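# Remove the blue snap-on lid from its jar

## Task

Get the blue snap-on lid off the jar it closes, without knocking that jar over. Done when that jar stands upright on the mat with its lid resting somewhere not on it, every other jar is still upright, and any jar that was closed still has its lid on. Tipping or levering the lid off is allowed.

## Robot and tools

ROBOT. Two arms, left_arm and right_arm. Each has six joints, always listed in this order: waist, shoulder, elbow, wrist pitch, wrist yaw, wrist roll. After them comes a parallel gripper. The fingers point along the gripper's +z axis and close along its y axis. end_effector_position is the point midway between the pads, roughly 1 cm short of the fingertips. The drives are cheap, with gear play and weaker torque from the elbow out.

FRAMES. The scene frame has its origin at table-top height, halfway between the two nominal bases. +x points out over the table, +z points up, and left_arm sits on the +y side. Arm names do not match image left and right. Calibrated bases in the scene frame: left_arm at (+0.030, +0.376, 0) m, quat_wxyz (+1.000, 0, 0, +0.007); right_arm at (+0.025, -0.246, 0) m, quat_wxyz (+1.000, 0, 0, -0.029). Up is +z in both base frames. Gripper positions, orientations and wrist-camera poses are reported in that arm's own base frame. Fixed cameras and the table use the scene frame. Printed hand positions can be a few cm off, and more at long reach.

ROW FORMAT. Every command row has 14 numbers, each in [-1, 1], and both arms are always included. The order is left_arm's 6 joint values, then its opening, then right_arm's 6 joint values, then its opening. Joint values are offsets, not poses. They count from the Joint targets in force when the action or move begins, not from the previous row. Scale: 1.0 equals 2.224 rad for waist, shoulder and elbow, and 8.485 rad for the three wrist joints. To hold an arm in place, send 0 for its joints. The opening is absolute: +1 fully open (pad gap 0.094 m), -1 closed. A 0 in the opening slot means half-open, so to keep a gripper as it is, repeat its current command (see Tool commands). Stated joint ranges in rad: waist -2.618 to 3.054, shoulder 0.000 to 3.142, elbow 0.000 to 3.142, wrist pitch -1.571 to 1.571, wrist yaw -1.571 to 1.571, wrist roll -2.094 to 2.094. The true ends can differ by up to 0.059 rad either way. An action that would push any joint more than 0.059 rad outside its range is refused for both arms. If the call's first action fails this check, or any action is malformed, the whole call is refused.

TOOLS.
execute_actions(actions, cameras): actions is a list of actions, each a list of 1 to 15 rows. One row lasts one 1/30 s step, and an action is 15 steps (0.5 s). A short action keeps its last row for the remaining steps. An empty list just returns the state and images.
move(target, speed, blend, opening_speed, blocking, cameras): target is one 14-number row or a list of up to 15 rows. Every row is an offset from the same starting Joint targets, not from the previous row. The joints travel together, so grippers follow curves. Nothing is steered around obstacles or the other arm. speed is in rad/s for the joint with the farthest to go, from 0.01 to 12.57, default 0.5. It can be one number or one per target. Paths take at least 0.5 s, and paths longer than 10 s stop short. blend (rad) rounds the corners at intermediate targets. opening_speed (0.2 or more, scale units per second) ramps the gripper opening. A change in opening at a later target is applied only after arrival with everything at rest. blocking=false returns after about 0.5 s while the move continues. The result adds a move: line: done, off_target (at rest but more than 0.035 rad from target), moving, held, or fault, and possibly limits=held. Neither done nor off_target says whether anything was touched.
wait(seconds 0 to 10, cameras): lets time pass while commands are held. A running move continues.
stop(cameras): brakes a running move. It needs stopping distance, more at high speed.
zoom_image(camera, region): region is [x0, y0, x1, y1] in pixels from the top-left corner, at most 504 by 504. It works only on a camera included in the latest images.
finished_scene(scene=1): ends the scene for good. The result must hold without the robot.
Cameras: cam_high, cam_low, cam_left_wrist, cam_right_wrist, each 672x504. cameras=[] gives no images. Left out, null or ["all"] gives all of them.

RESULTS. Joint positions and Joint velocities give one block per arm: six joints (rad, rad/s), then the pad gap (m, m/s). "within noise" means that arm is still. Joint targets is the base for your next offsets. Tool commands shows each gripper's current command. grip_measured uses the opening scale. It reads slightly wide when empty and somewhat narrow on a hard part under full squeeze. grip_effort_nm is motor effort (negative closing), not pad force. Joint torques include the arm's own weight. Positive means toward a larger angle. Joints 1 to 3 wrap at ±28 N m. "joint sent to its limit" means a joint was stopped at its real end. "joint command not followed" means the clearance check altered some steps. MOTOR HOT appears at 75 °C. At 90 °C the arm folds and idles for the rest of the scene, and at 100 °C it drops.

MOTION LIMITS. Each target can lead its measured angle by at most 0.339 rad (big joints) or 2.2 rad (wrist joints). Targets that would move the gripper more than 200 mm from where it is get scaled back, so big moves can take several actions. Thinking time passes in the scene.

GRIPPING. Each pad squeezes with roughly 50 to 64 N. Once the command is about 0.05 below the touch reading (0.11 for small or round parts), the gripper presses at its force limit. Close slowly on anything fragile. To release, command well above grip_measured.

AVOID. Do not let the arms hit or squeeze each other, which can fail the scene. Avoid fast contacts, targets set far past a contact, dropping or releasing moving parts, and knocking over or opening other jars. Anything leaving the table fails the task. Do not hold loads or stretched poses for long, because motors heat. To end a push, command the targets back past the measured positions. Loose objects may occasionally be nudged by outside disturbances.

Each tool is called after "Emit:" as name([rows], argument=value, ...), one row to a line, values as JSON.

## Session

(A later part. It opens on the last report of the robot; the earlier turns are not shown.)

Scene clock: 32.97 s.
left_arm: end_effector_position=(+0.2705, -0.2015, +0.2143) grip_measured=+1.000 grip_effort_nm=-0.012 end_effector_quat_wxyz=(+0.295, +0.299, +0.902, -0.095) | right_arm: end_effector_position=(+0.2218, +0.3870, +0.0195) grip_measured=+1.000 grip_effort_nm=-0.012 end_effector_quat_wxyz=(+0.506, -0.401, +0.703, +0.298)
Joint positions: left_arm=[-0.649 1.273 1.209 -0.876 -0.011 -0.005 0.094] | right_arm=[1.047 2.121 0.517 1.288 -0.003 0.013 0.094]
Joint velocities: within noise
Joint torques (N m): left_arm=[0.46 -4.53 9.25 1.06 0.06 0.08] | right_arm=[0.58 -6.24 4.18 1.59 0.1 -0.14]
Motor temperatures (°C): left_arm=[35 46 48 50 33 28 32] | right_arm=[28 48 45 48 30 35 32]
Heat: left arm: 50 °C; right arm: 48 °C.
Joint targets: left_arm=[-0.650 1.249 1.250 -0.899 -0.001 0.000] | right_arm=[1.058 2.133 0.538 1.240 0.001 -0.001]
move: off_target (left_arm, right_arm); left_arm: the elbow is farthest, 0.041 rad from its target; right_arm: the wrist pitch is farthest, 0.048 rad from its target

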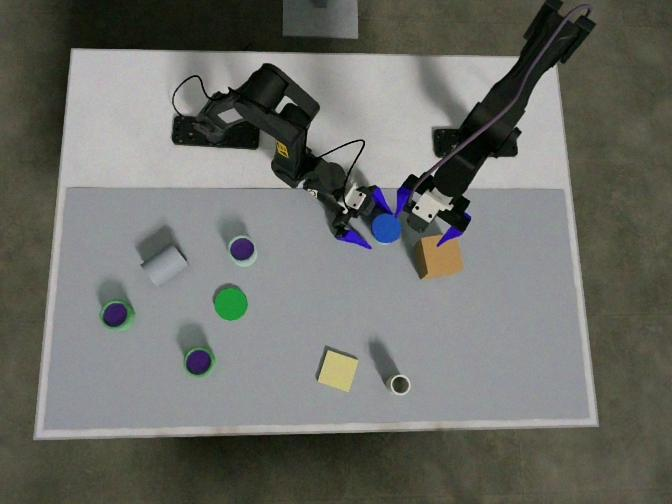

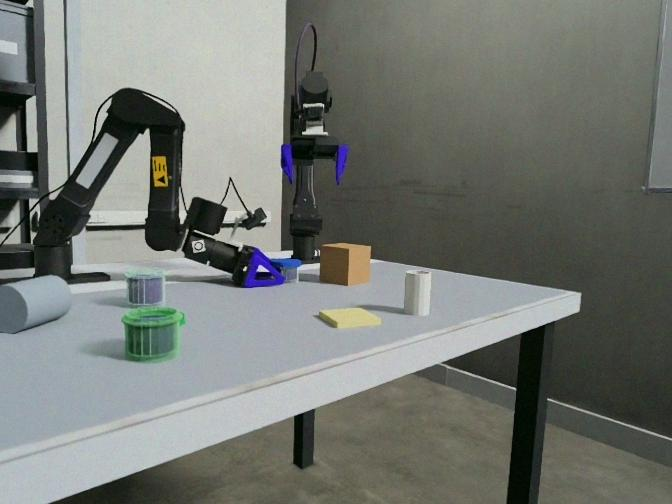

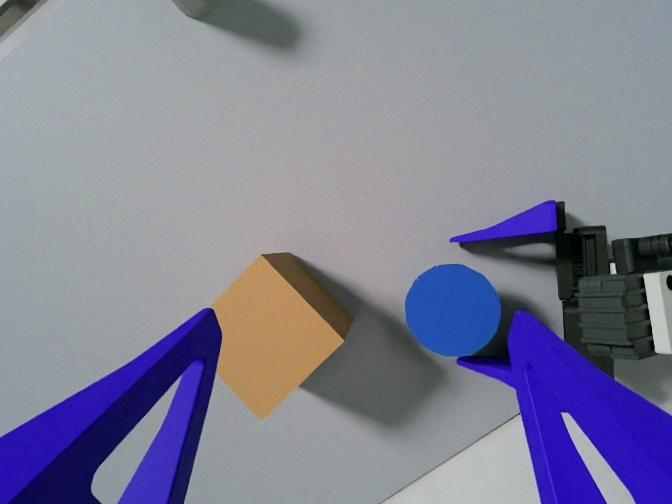

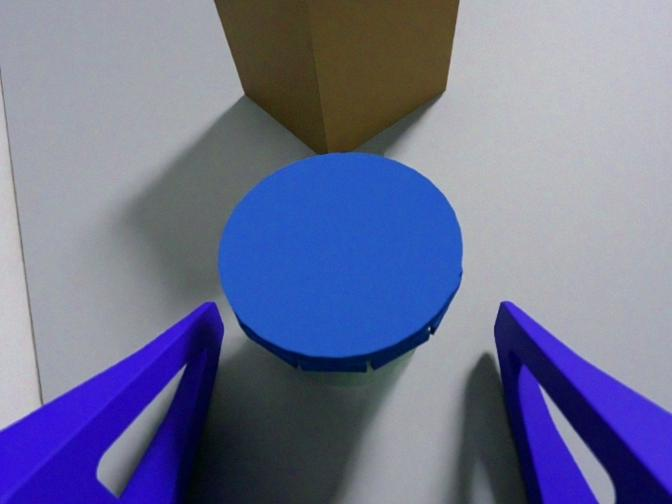

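Emit:
move(target=[0,0,0,0,0,0,1,0.0054,0,0,0,0,0,1], speed=0.15, cameras=[])

Emit:
move(target=[0,0,0,0,0,0,1,0,0,0,0,0,0,0.33], opening_speed=0.4)

Emit:
zoom_image(camera="cam_low", region=[220, 230, 320, 300])

Emit:
zoom_image(camera="cam_left_wrist", region=[350, 180, 650, 405])

Scene clock: 34.40 s.
left_arm: end_effector_position=(+0.2705, -0.2015, +0.2143) grip_measured=+1.000 grip_effort_nm=-0.017 end_effector_quat_wxyz=(+0.295, +0.299, +0.902, -0.095) | right_arm: end_effector_position=(+0.2181, +0.3890, +0.0191) grip_measured=+1.000 grip_effort_nm=-0.017 end_effector_quat_wxyz=(+0.504, -0.404, +0.702, +0.299)
Joint positions: left_arm=[-0.649 1.273 1.209 -0.876 -0.011 -0.005 0.094] | right_arm=[1.058 2.121 0.517 1.286 0 0.013 0.094]
Joint velocities: within noise
Joint torques (N m): left_arm=[0.4 -4.64 9.28 1.06 0.05 0.11] | right_arm=[0.69 -6.28 4.15 1.6 0.11 -0.07]
Motor temperatures (°C): left_arm=[35 46 48 50 33 28 32] | right_arm=[28 48 45 48 30 35 32]
Heat: left arm: 50 °C; right arm: 48 °C.
Joint targets: left_arm=[-0.650 1.249 1.250 -0.899 -0.001 0.000] | right_arm=[1.070 2.133 0.538 1.240 0.001 -0.001]
move: off_target (left_arm, right_arm); left_arm: the elbow is farthest, 0.041 rad from its target; right_arm: the wrist pitch is farthest, 0.046 rad from its target
No camera images: "cameras" was empty.

Scene clock: 36.30 s.
left_arm: end_effector_position=(+0.2705, -0.2015, +0.2143) grip_measured=+1.000 grip_effort_nm=-0.012 end_effector_quat_wxyz=(+0.295, +0.299, +0.902, -0.095) | right_arm: end_effector_position=(+0.2181, +0.3890, +0.0191) grip_measured=+0.333 grip_effort_nm=-0.149 end_effector_quat_wxyz=(+0.505, -0.405, +0.702, +0.299)
Joint positions: left_arm=[-0.649 1.273 1.209 -0.876 -0.011 -0.005 0.094] | right_arm=[1.058 2.121 0.517 1.286 0 0.012 0.063]
Joint velocities: within noise
Joint torques (N m): left_arm=[0.31 -4.56 9.29 1.06 0.07 0.1] | right_arm=[0.47 -6.5 4.04 1.65 0.07 -0.05]
Motor temperatures (°C): left_arm=[35 46 48 50 33 28 32] | right_arm=[28 48 45 48 30 35 32]
Heat: left arm: 50 °C; right arm: 48 °C.
Joint targets: left_arm=[-0.650 1.249 1.250 -0.899 -0.001 0.000] | right_arm=[1.070 2.133 0.538 1.240 0.001 -0.001]
move: off_target (left_arm, right_arm); left_arm: the elbow is farthest, 0.041 rad from its target; right_arm: the wrist pitch is farthest, 0.046 rad from its target

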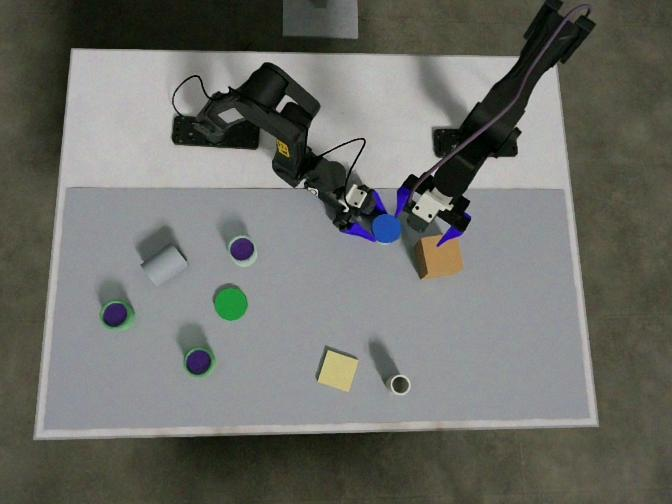

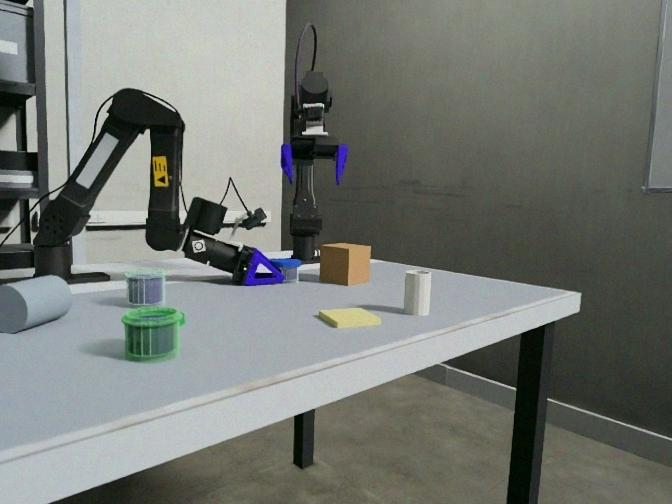

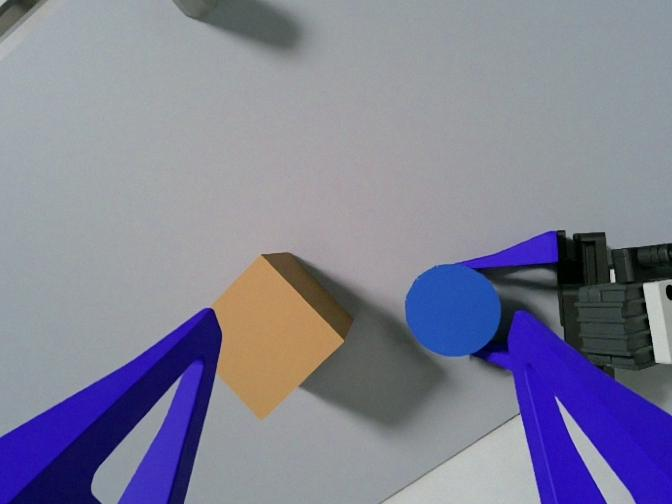

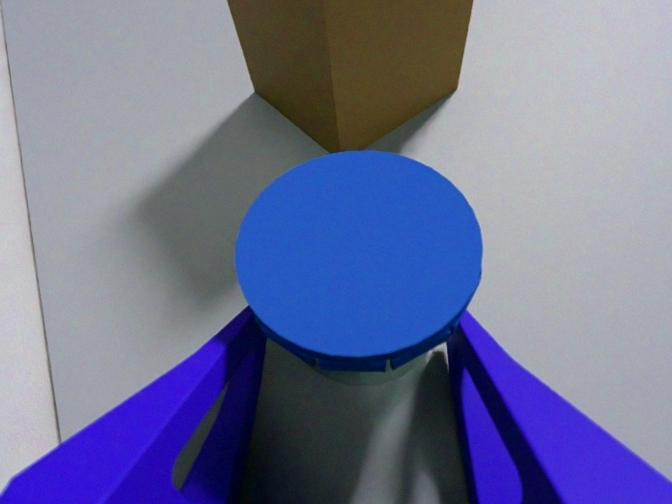

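Scaled by 5.040 from the camera's 672x504 image, which has a finer 960x720 frame.

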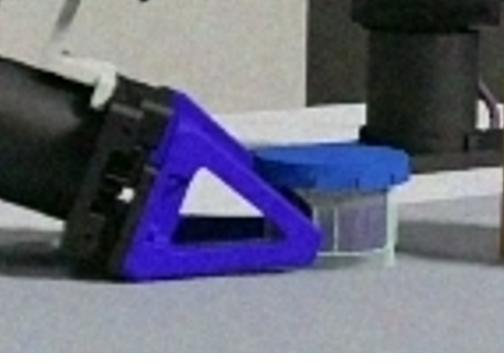

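Scaled by 1.680 from the camera's 672x504 image, which has a finer 960x720 frame.

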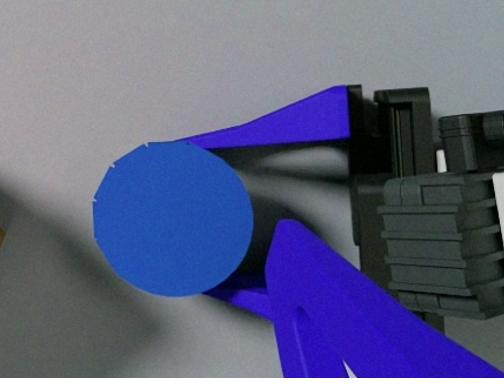

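Emit:
move(target=[0,0,0,0,0,0,1,0,0,0,0,0,0,0.17], opening_speed=0.2)

Emit:
zoom_image(camera="cam_right_wrist", region=[180, 130, 540, 400])

Emit:
zoom_image(camera="cam_left_wrist", region=[350, 180, 650, 405])

Scene clock: 37.73 s.
left_arm: end_effector_position=(+0.2705, -0.2015, +0.2143) grip_measured=+1.000 grip_effort_nm=-0.012 end_effector_quat_wxyz=(+0.295, +0.299, +0.902, -0.095) | right_arm: end_effector_position=(+0.2192, +0.3883, +0.0191) grip_measured=+0.176 grip_effort_nm=-0.330 end_effector_quat_wxyz=(+0.506, -0.403, +0.703, +0.296)
Joint positions: left_arm=[-0.649 1.273 1.209 -0.876 -0.011 -0.005 0.094] | right_arm=[1.058 2.121 0.517 1.286 0.008 0.012 0.055]
Joint velocities: within noise
Joint torques (N m): left_arm=[0.4 -4.6 9.31 1.06 0.05 0.1] | right_arm=[0.36 -6.38 4.07 1.58 -0.04 -0.11]
Motor temperatures (°C): left_arm=[35 46 48 50 33 28 32] | right_arm=[28 48 45 48 30 35 32]
Heat: left arm: 50 °C; right arm: 48 °C.
Joint targets: left_arm=[-0.650 1.249 1.250 -0.899 -0.001 0.000] | right_arm=[1.070 2.133 0.538 1.240 0.001 -0.001]
move: off_target (left_arm, right_arm); left_arm: the elbow is farthest, 0.041 rad from its target; right_arm: the wrist pitch is farthest, 0.046 rad from its target

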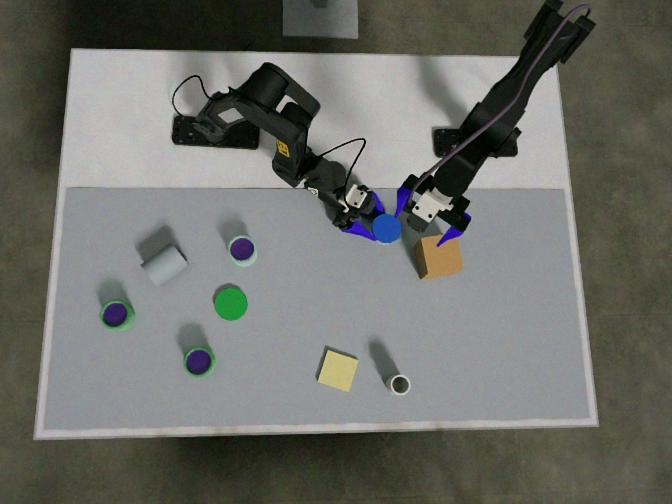

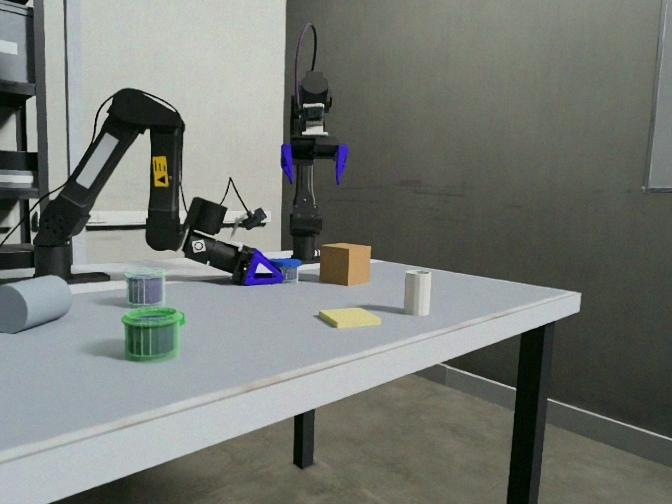

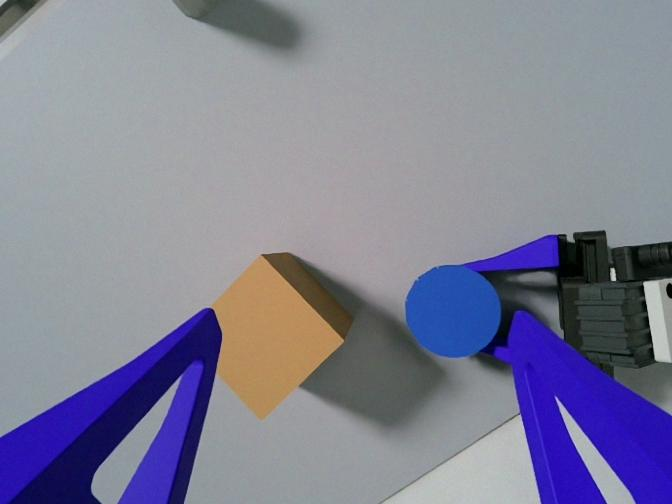

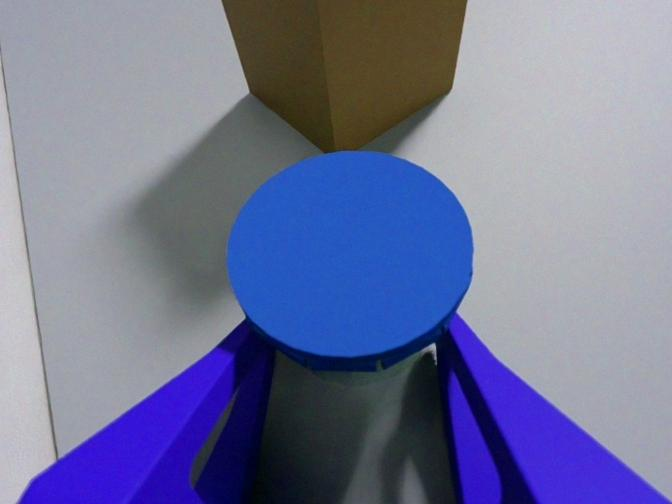

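Scaled by 1.400 from the camera's 672x504 image, which has a finer 960x720 frame.

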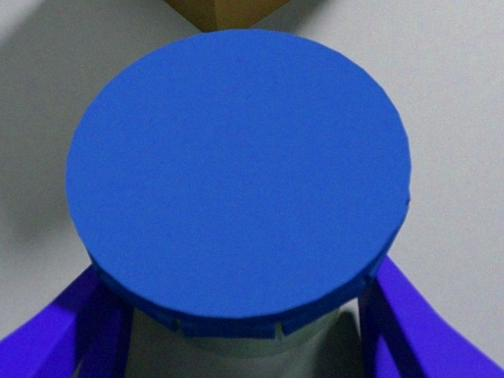

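Scaled by 1.680 from the camera's 672x504 image, which has a finer 960x720 frame.

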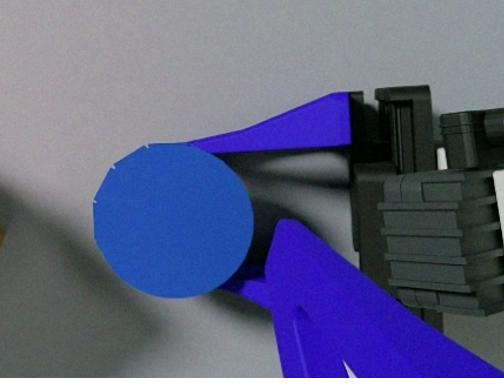

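Emit:
move(target=[0,0,0,0,0,0,1,0,0,0,0,0,0,0.05], opening_speed=0.2)

Emit:
zoom_image(camera="cam_low", region=[220, 230, 320, 300])

Emit:
zoom_image(camera="cam_left_wrist", region=[350, 180, 650, 405])

Scene clock: 38.97 s.
left_arm: end_effector_position=(+0.2705, -0.2015, +0.2143) grip_measured=+1.000 grip_effort_nm=-0.017 end_effector_quat_wxyz=(+0.295, +0.299, +0.902, -0.095) | right_arm: end_effector_position=(+0.2192, +0.3883, +0.0191) grip_measured=+0.136 grip_effort_nm=-1.038 end_effector_quat_wxyz=(+0.506, -0.403, +0.703, +0.296)
Joint positions: left_arm=[-0.649 1.273 1.209 -0.876 -0.011 -0.005 0.094] | right_arm=[1.058 2.121 0.517 1.286 0.008 0.012 0.053]
Joint velocities: within noise
Joint torques (N m): left_arm=[0.42 -4.51 9.2 1.05 0.09 0.1] | right_arm=[0.47 -6.27 4.19 1.65 0.08 -0.08]
Motor temperatures (°C): left_arm=[35 46 48 50 33 28 32] | right_arm=[28 48 44 47 30 35 32]
Heat: left arm: 50 °C; right arm: 48 °C.
Joint targets: left_arm=[-0.650 1.249 1.250 -0.899 -0.001 0.000] | right_arm=[1.070 2.133 0.538 1.240 0.001 -0.001]
move: off_target (left_arm, right_arm); left_arm: the elbow is farthest, 0.041 rad from its target; right_arm: the wrist pitch is farthest, 0.046 rad from its target

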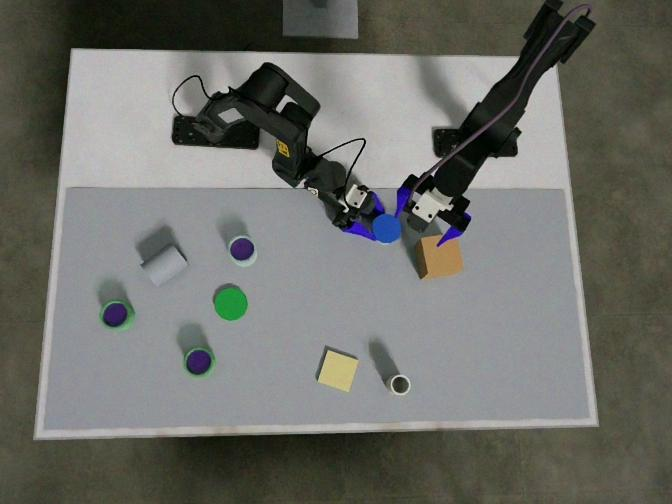

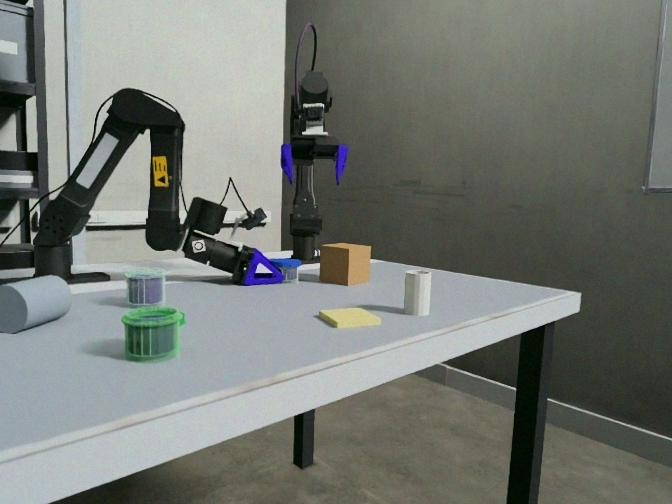

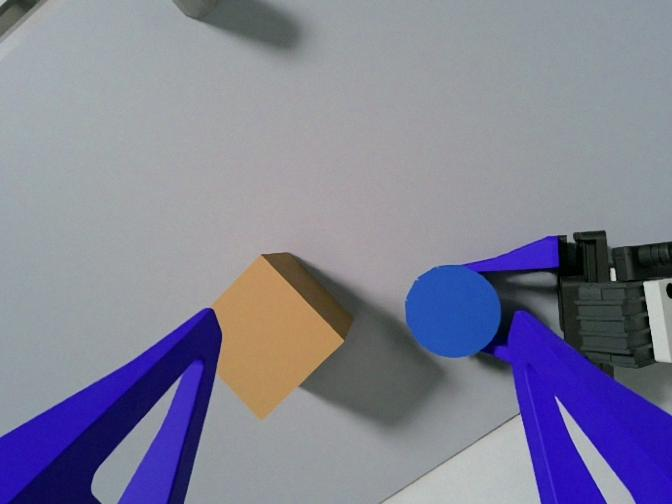

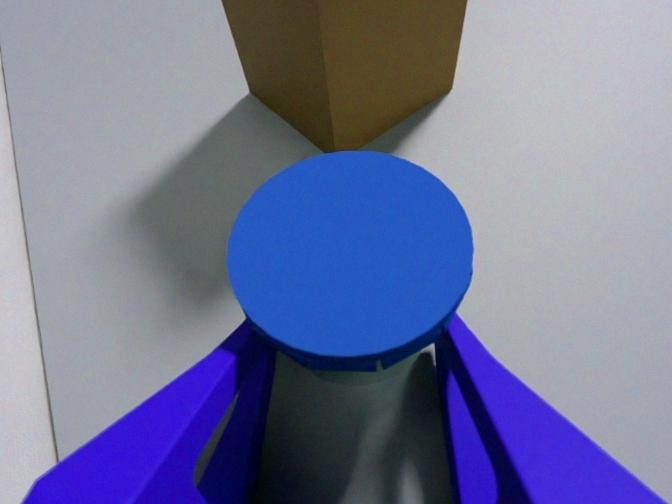

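Scaled by 5.040 from the camera's 672x504 image, which has a finer 960x720 frame.

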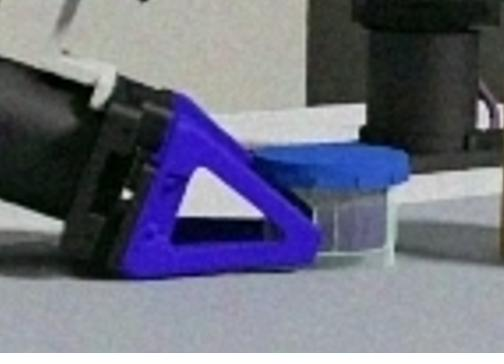

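Scaled by 1.680 from the camera's 672x504 image, which has a finer 960x720 frame.

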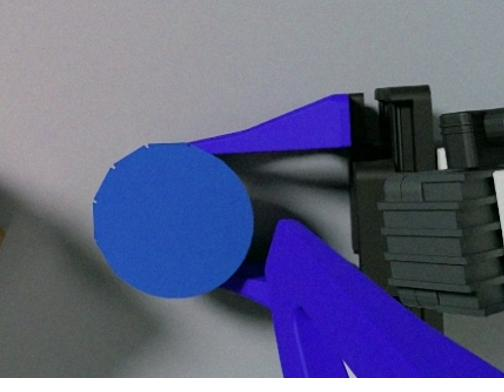

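Emit:
move([
  [0,0,0,0,0,0,1,0,0,0,0,0,0,0.9],
  [0,0,0,0,0,0,1,0,-0.0234,-0.0436,0.0118,0,0,0.9],
  [0,0,0,0,0,0,1,-0.21,-0.4025,-0.135,-0.005,0,0,0.9],
], speed=[0.3,0.3,0.7], opening_speed=1.0)

Scene clock: 45.20 s.
left_arm: end_effector_position=(+0.2705, -0.2015, +0.2143) grip_measured=+1.000 grip_effort_nm=-0.017 end_effector_quat_wxyz=(+0.295, +0.299, +0.902, -0.095) | right_arm: end_effector_position=(+0.2981, +0.2047, +0.2515) grip_measured=+0.897 grip_effort_nm=0.120 end_effector_quat_wxyz=(+0.749, -0.179, +0.594, +0.234)
Joint positions: left_arm=[-0.649 1.273 1.209 -0.876 -0.011 -0.005 0.094] | right_arm=[0.602 1.257 0.247 1.243 0.007 0.009 0.089]
Joint velocities: within noise
Joint torques (N m): left_arm=[0.38 -4.56 9.25 1.05 0.07 0.08] | right_arm=[-0.51 -3.66 4.16 1.51 -0.01 -0.12]
Motor temperatures (°C): left_arm=[35 46 48 49 33 28 32] | right_arm=[28 48 44 47 30 35 32]
Heat: left arm: 49 °C; right arm: 48 °C.
Joint targets: left_arm=[-0.650 1.249 1.250 -0.899 -0.001 0.000] | right_arm=[0.603 1.238 0.238 1.198 0.001 -0.001]
move: off_target (left_arm, right_arm); left_arm: the elbow is farthest, 0.041 rad from its target; right_arm: the wrist pitch is farthest, 0.046 rad from its target

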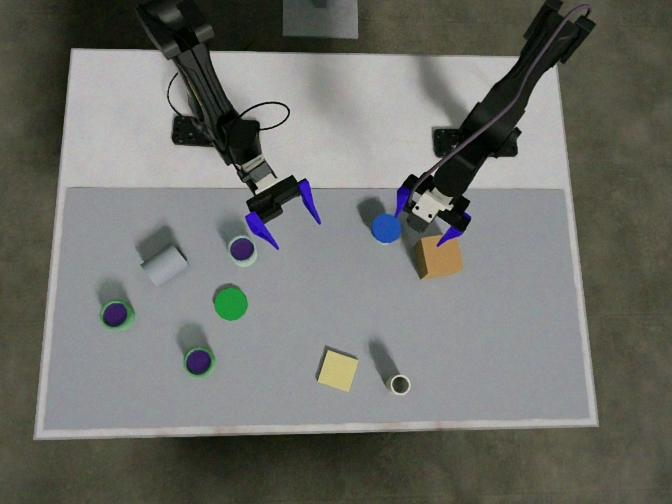

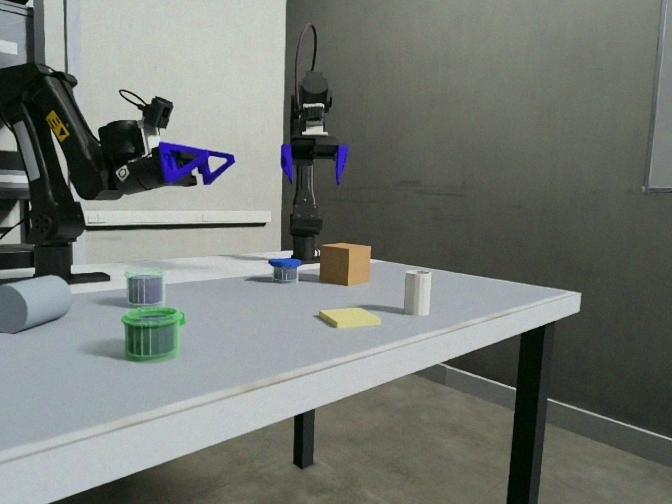

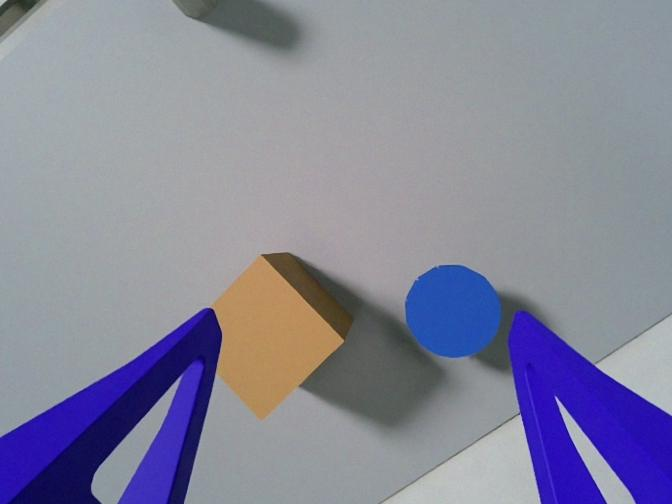

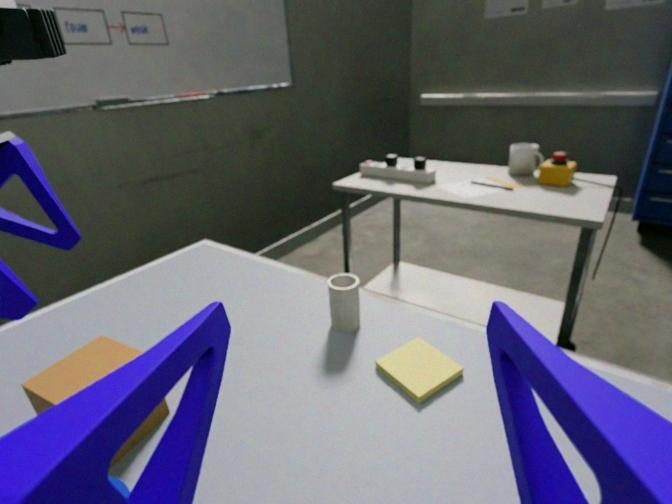

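Emit:
move(target=[-0.0827,0.129,-0.0931,0.014,0,0,1,0,0,0,0,0,0,0.9], speed=0.6)

Scene clock: 47.23 s.
left_arm: end_effector_position=(+0.2081, -0.2303, +0.0705) grip_measured=+1.000 grip_effort_nm=-0.012 end_effector_quat_wxyz=(+0.098, +0.403, +0.909, -0.044) | right_arm: end_effector_position=(+0.2981, +0.2047, +0.2515) grip_measured=+0.897 grip_effort_nm=0.115 end_effector_quat_wxyz=(+0.749, -0.179, +0.594, +0.234)
Joint positions: left_arm=[-0.839 1.552 1.034 -0.838 0 -0.005 0.094] | right_arm=[0.602 1.257 0.247 1.243 0.007 0.009 0.089]
Joint velocities: within noise
Joint torques (N m): left_arm=[0.09 -5.76 6.24 1.27 0.04 0.07] | right_arm=[-0.27 -3.81 4.23 1.5 0.02 -0.07]
Motor temperatures (°C): left_arm=[35 46 48 49 33 28 32] | right_arm=[28 48 44 46 30 34 32]
Heat: left arm: 49 °C; right arm: 48 °C.
Joint targets: left_arm=[-0.834 1.536 1.043 -0.780 -0.001 0.000] | right_arm=[0.603 1.238 0.238 1.198 0.001 -0.001]
move: off_target (left_arm, right_arm); left_arm: the wrist pitch is farthest, 0.058 rad from its target; right_arm: the wrist pitch is farthest, 0.045 rad from its target

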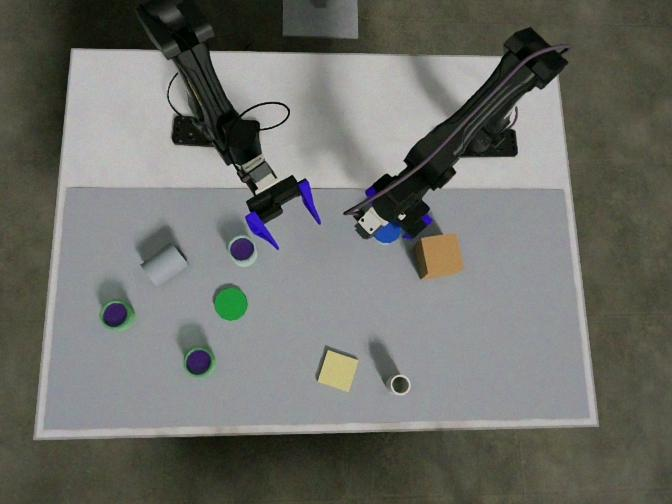

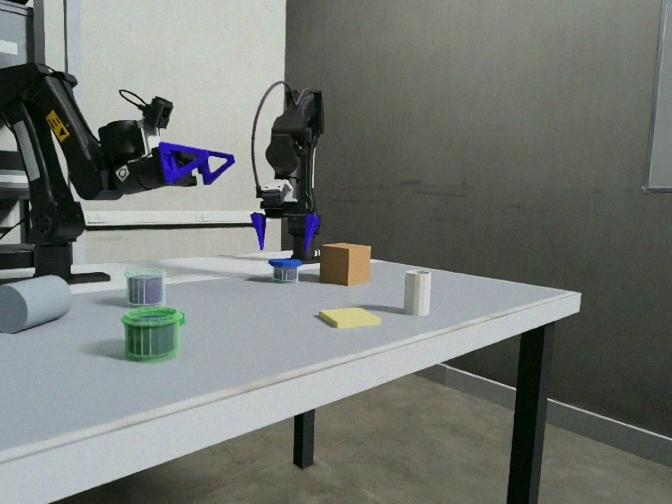

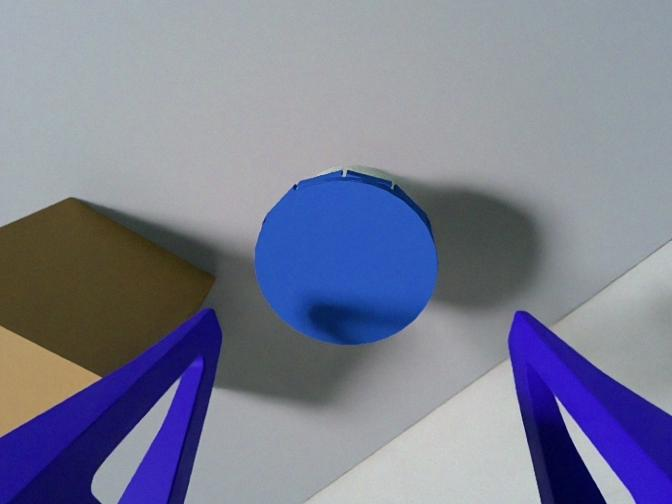

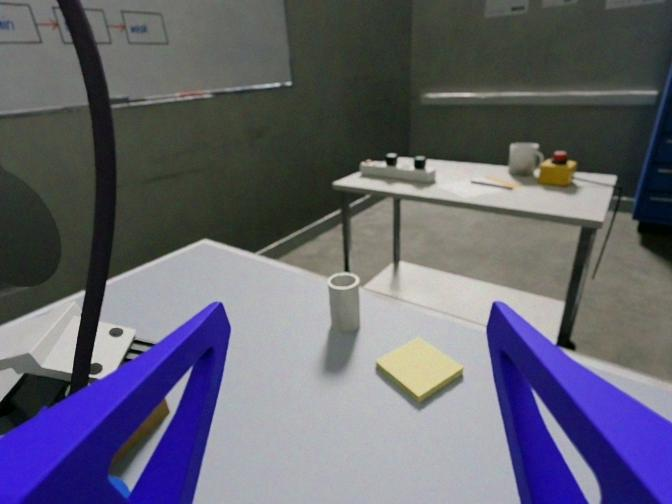

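Emit:
move(target=[0.0108,0.0216,-0.0508,0.0242,0,0,1,0,0,0,0,0,0,0.9], speed=0.2)

Emit:
zoom_image(camera="cam_low", region=[230, 210, 330, 300])

Scene clock: 49.77 s.
left_arm: end_effector_position=(+0.2205, -0.2348, +0.0410) grip_measured=+1.000 grip_effort_nm=-0.012 end_effector_quat_wxyz=(+0.126, +0.393, +0.909, -0.054) | right_arm: end_effector_position=(+0.2981, +0.2047, +0.2515) grip_measured=+0.897 grip_effort_nm=0.125 end_effector_quat_wxyz=(+0.749, -0.179, +0.594, +0.234)
Joint positions: left_arm=[-0.821 1.588 0.93 -0.638 -0.002 -0.005 0.094] | right_arm=[0.602 1.257 0.247 1.243 0.007 0.009 0.089]
Joint velocities: within noise
Joint torques (N m): left_arm=[0.38 -4.94 5.61 1.44 0.06 0.09] | right_arm=[-0.51 -3.79 4.25 1.43 0.02 -0.09]
Motor temperatures (°C): left_arm=[35 46 48 49 33 28 32] | right_arm=[28 48 44 46 30 34 32]
Heat: left arm: 49 °C; right arm: 48 °C.
Joint targets: left_arm=[-0.810 1.584 0.930 -0.575 -0.001 0.000] | right_arm=[0.603 1.238 0.238 1.198 0.001 -0.001]
move: off_target (left_arm, right_arm); left_arm: the wrist pitch is farthest, 0.064 rad from its target; right_arm: the wrist pitch is farthest, 0.045 rad from its target

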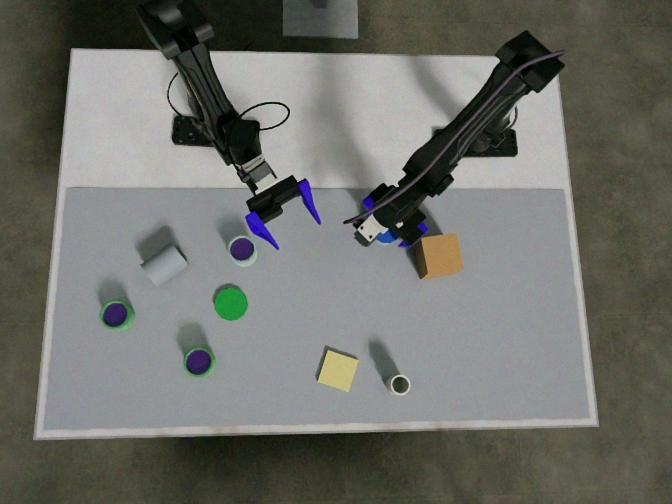

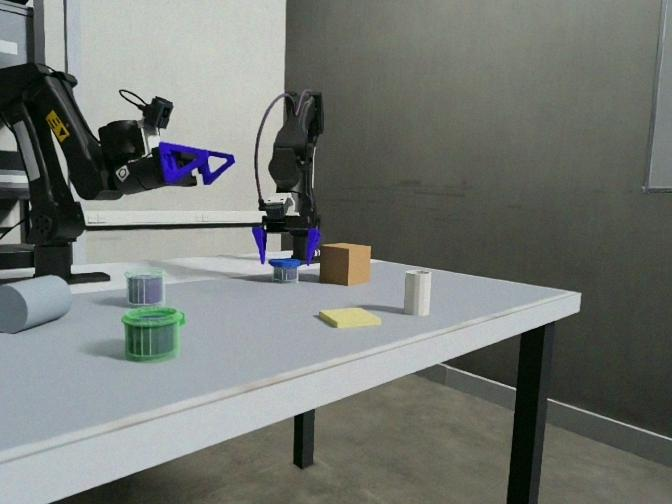

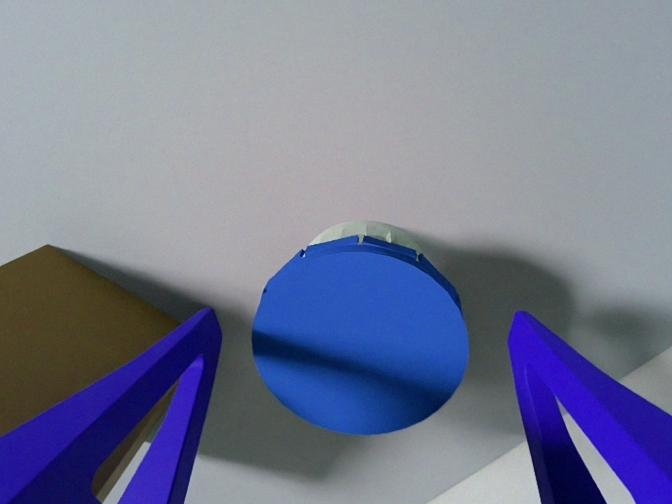

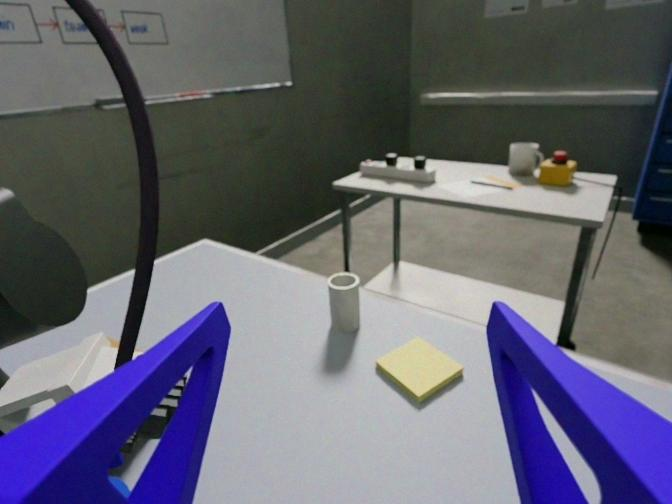

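Scaled by 5.040 from the camera's 672x504 image, which has a finer 960x720 frame.

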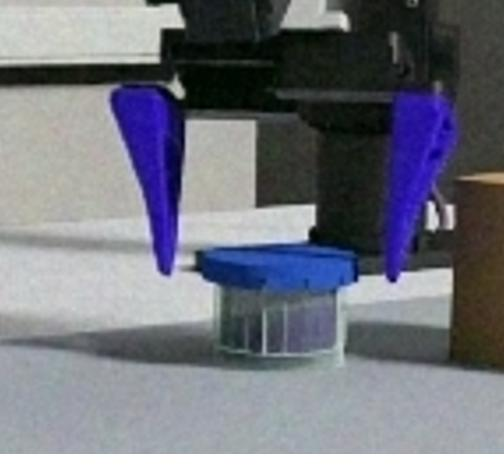

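Emit:
move([
  [0,-0.0072,-0.0189,0.0031,0,0,1,0,0,0,0,0,0,0.9],
  [0,-0.0072,-0.0189,0.0031,0,0,0.33,0,0,0,0,0,0,0.9],
], speed=0.15, opening_speed=0.5)

Emit:
zoom_image(camera="cam_low", region=[230, 210, 330, 300])

Scene clock: 53.10 s.
left_arm: end_effector_position=(+0.2155, -0.2290, +0.0307) grip_measured=+0.389 grip_effort_nm=-1.004 end_effector_quat_wxyz=(+0.120, +0.393, +0.910, -0.051) | right_arm: end_effector_position=(+0.2981, +0.2047, +0.2515) grip_measured=+0.897 grip_effort_nm=0.125 end_effector_quat_wxyz=(+0.749, -0.179, +0.594, +0.234)
Joint positions: left_arm=[-0.821 1.588 0.888 -0.611 -0.003 -0.005 0.065] | right_arm=[0.602 1.257 0.247 1.243 0.007 0.009 0.089]
Joint velocities: within noise
Joint torques (N m): left_arm=[0.49 -6.15 5.38 1.4 0.05 0.08] | right_arm=[-0.39 -3.92 4.21 1.54 0.04 -0.08]
Motor temperatures (°C): left_arm=[35 46 47 49 33 28 32] | right_arm=[28 48 44 46 30 34 32]
Heat: left arm: 49 °C; right arm: 48 °C.
Joint targets: left_arm=[-0.810 1.568 0.888 -0.549 -0.001 0.000] | right_arm=[0.603 1.238 0.238 1.198 0.001 -0.001]
move: off_target (left_arm, right_arm); target 2's new numbers were sent with left_arm's wrist pitch 0.064 rad from that target; left_arm: the wrist pitch is farthest, 0.062 rad from its target; right_arm: the wrist pitch is farthest, 0.045 rad from its target

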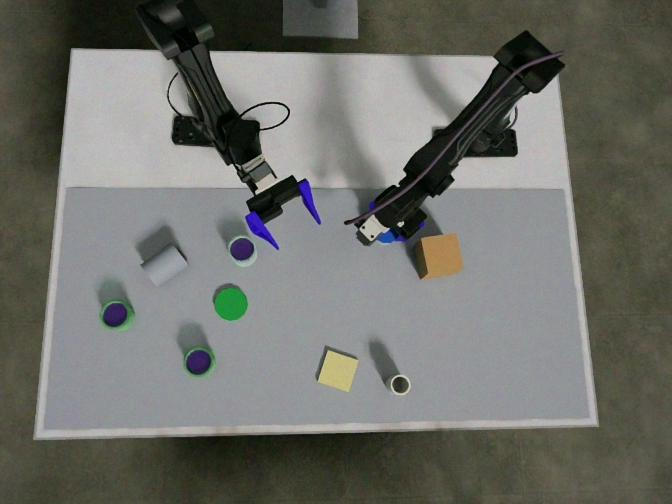

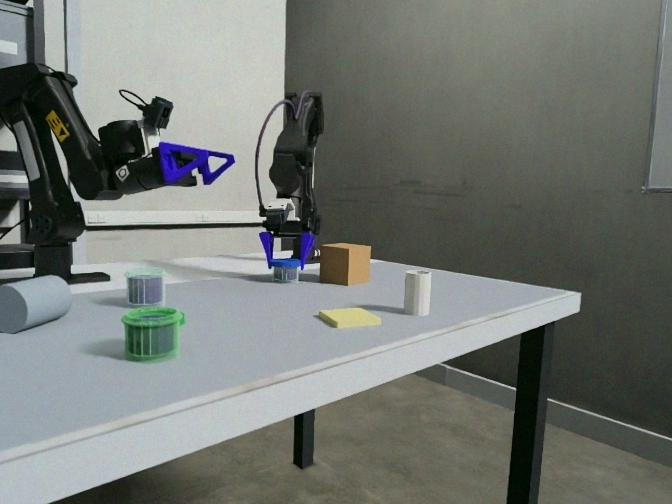

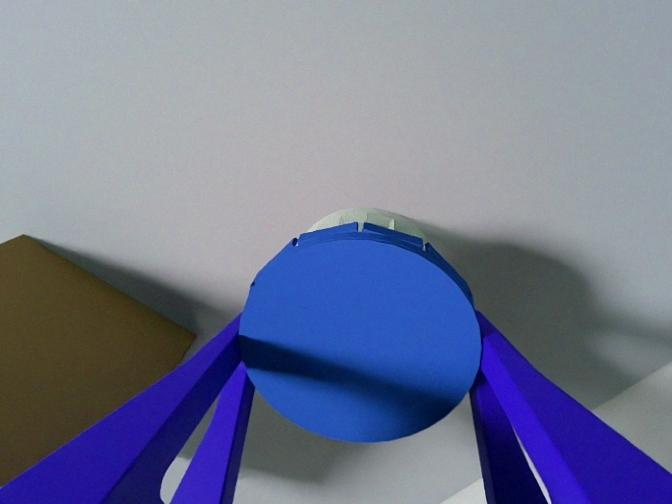

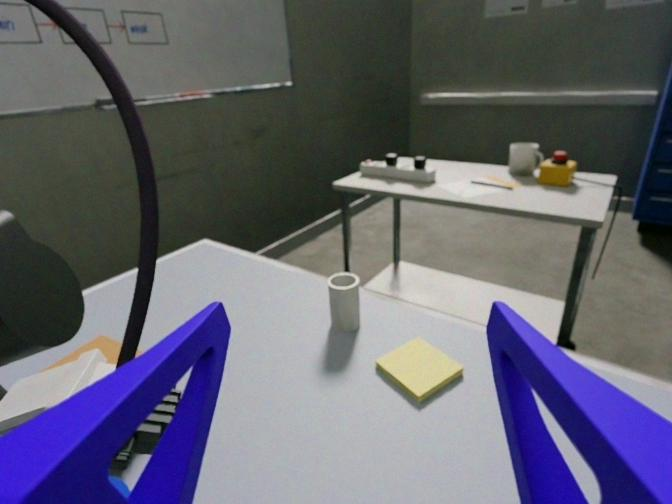

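Scaled by 5.040 from the camera's 672x504 image, which has a finer 960x720 frame.

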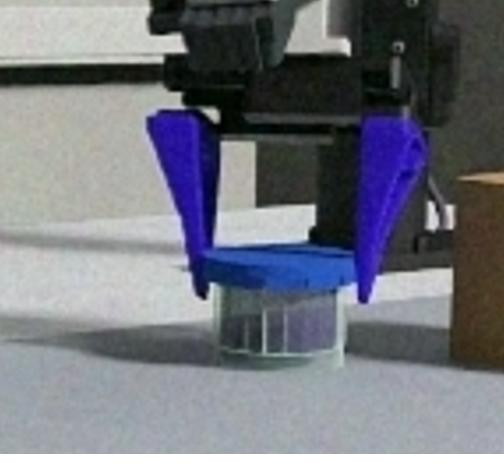

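Emit:
move(target=[0,-0.0036,0.0558,-0.0159,0,0,0.25,0,0,0,0,0,0,0.9], speed=0.2)

Emit:
zoom_image(camera="cam_low", region=[230, 210, 330, 300])

Scene clock: 55.73 s.
left_arm: end_effector_position=(+0.2214, -0.2353, +0.0479) grip_measured=+0.387 grip_effort_nm=-1.038 end_effector_quat_wxyz=(+0.122, +0.393, +0.910, -0.051) | right_arm: end_effector_position=(+0.2981, +0.2047, +0.2515) grip_measured=+0.897 grip_effort_nm=0.115 end_effector_quat_wxyz=(+0.749, -0.179, +0.594, +0.234)
Joint positions: left_arm=[-0.821 1.588 0.962 -0.68 -0.003 -0.005 0.065] | right_arm=[0.602 1.257 0.247 1.243 0.007 0.009 0.089]
Joint velocities: within noise
Joint torques (N m): left_arm=[0.49 -6.87 9.43 0.62 0.03 0.1] | right_arm=[-0.68 -4.01 3.96 1.54 0.03 -0.11]
Motor temperatures (°C): left_arm=[35 46 47 48 33 28 32] | right_arm=[28 47 44 46 30 34 32]
Heat: left arm: 48 °C; right arm: 47 °C.
Joint targets: left_arm=[-0.810 1.560 1.012 -0.683 -0.001 0.000] | right_arm=[0.603 1.238 0.238 1.198 0.001 -0.001]
move: off_target (left_arm, right_arm); left_arm: the elbow is farthest, 0.050 rad from its target; right_arm: the wrist pitch is farthest, 0.045 rad from its target

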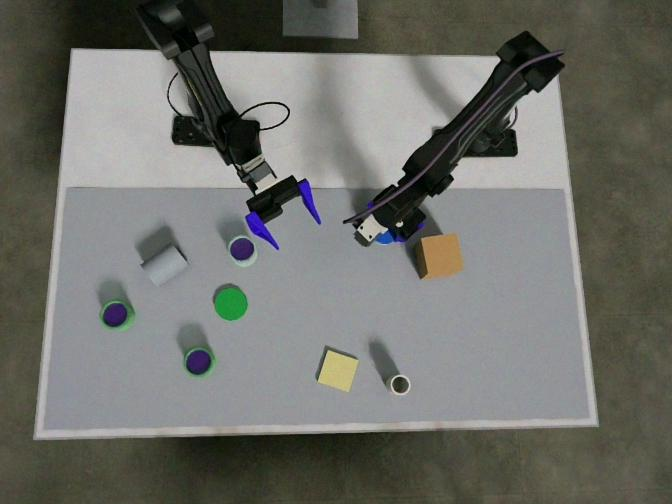

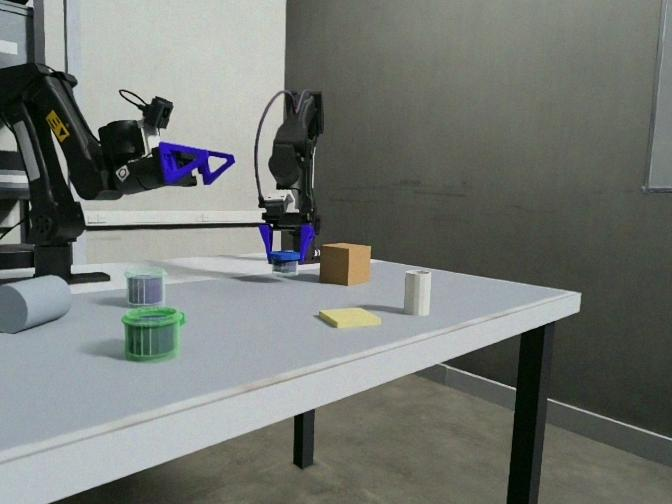

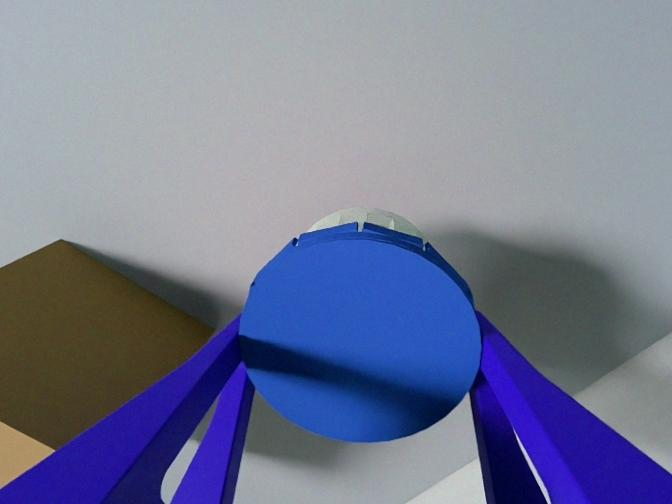

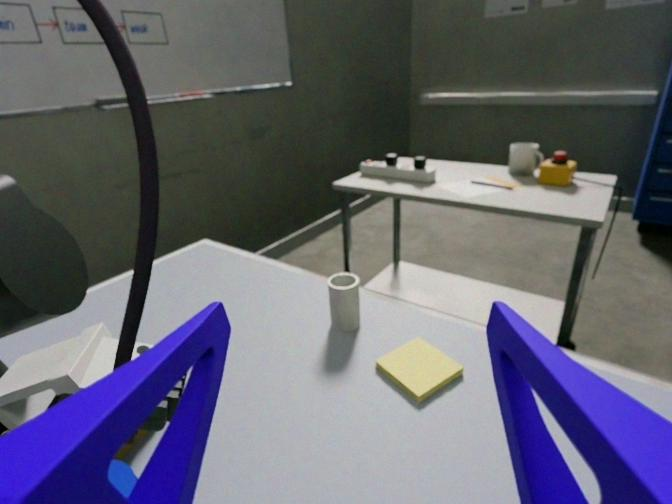

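Scaled by 5.040 from the camera's 672x504 image, which has a finer 960x720 frame.

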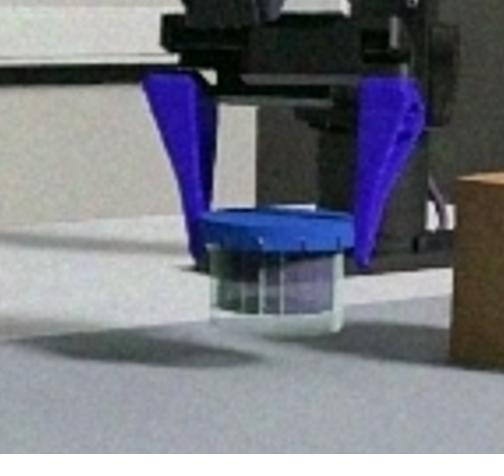

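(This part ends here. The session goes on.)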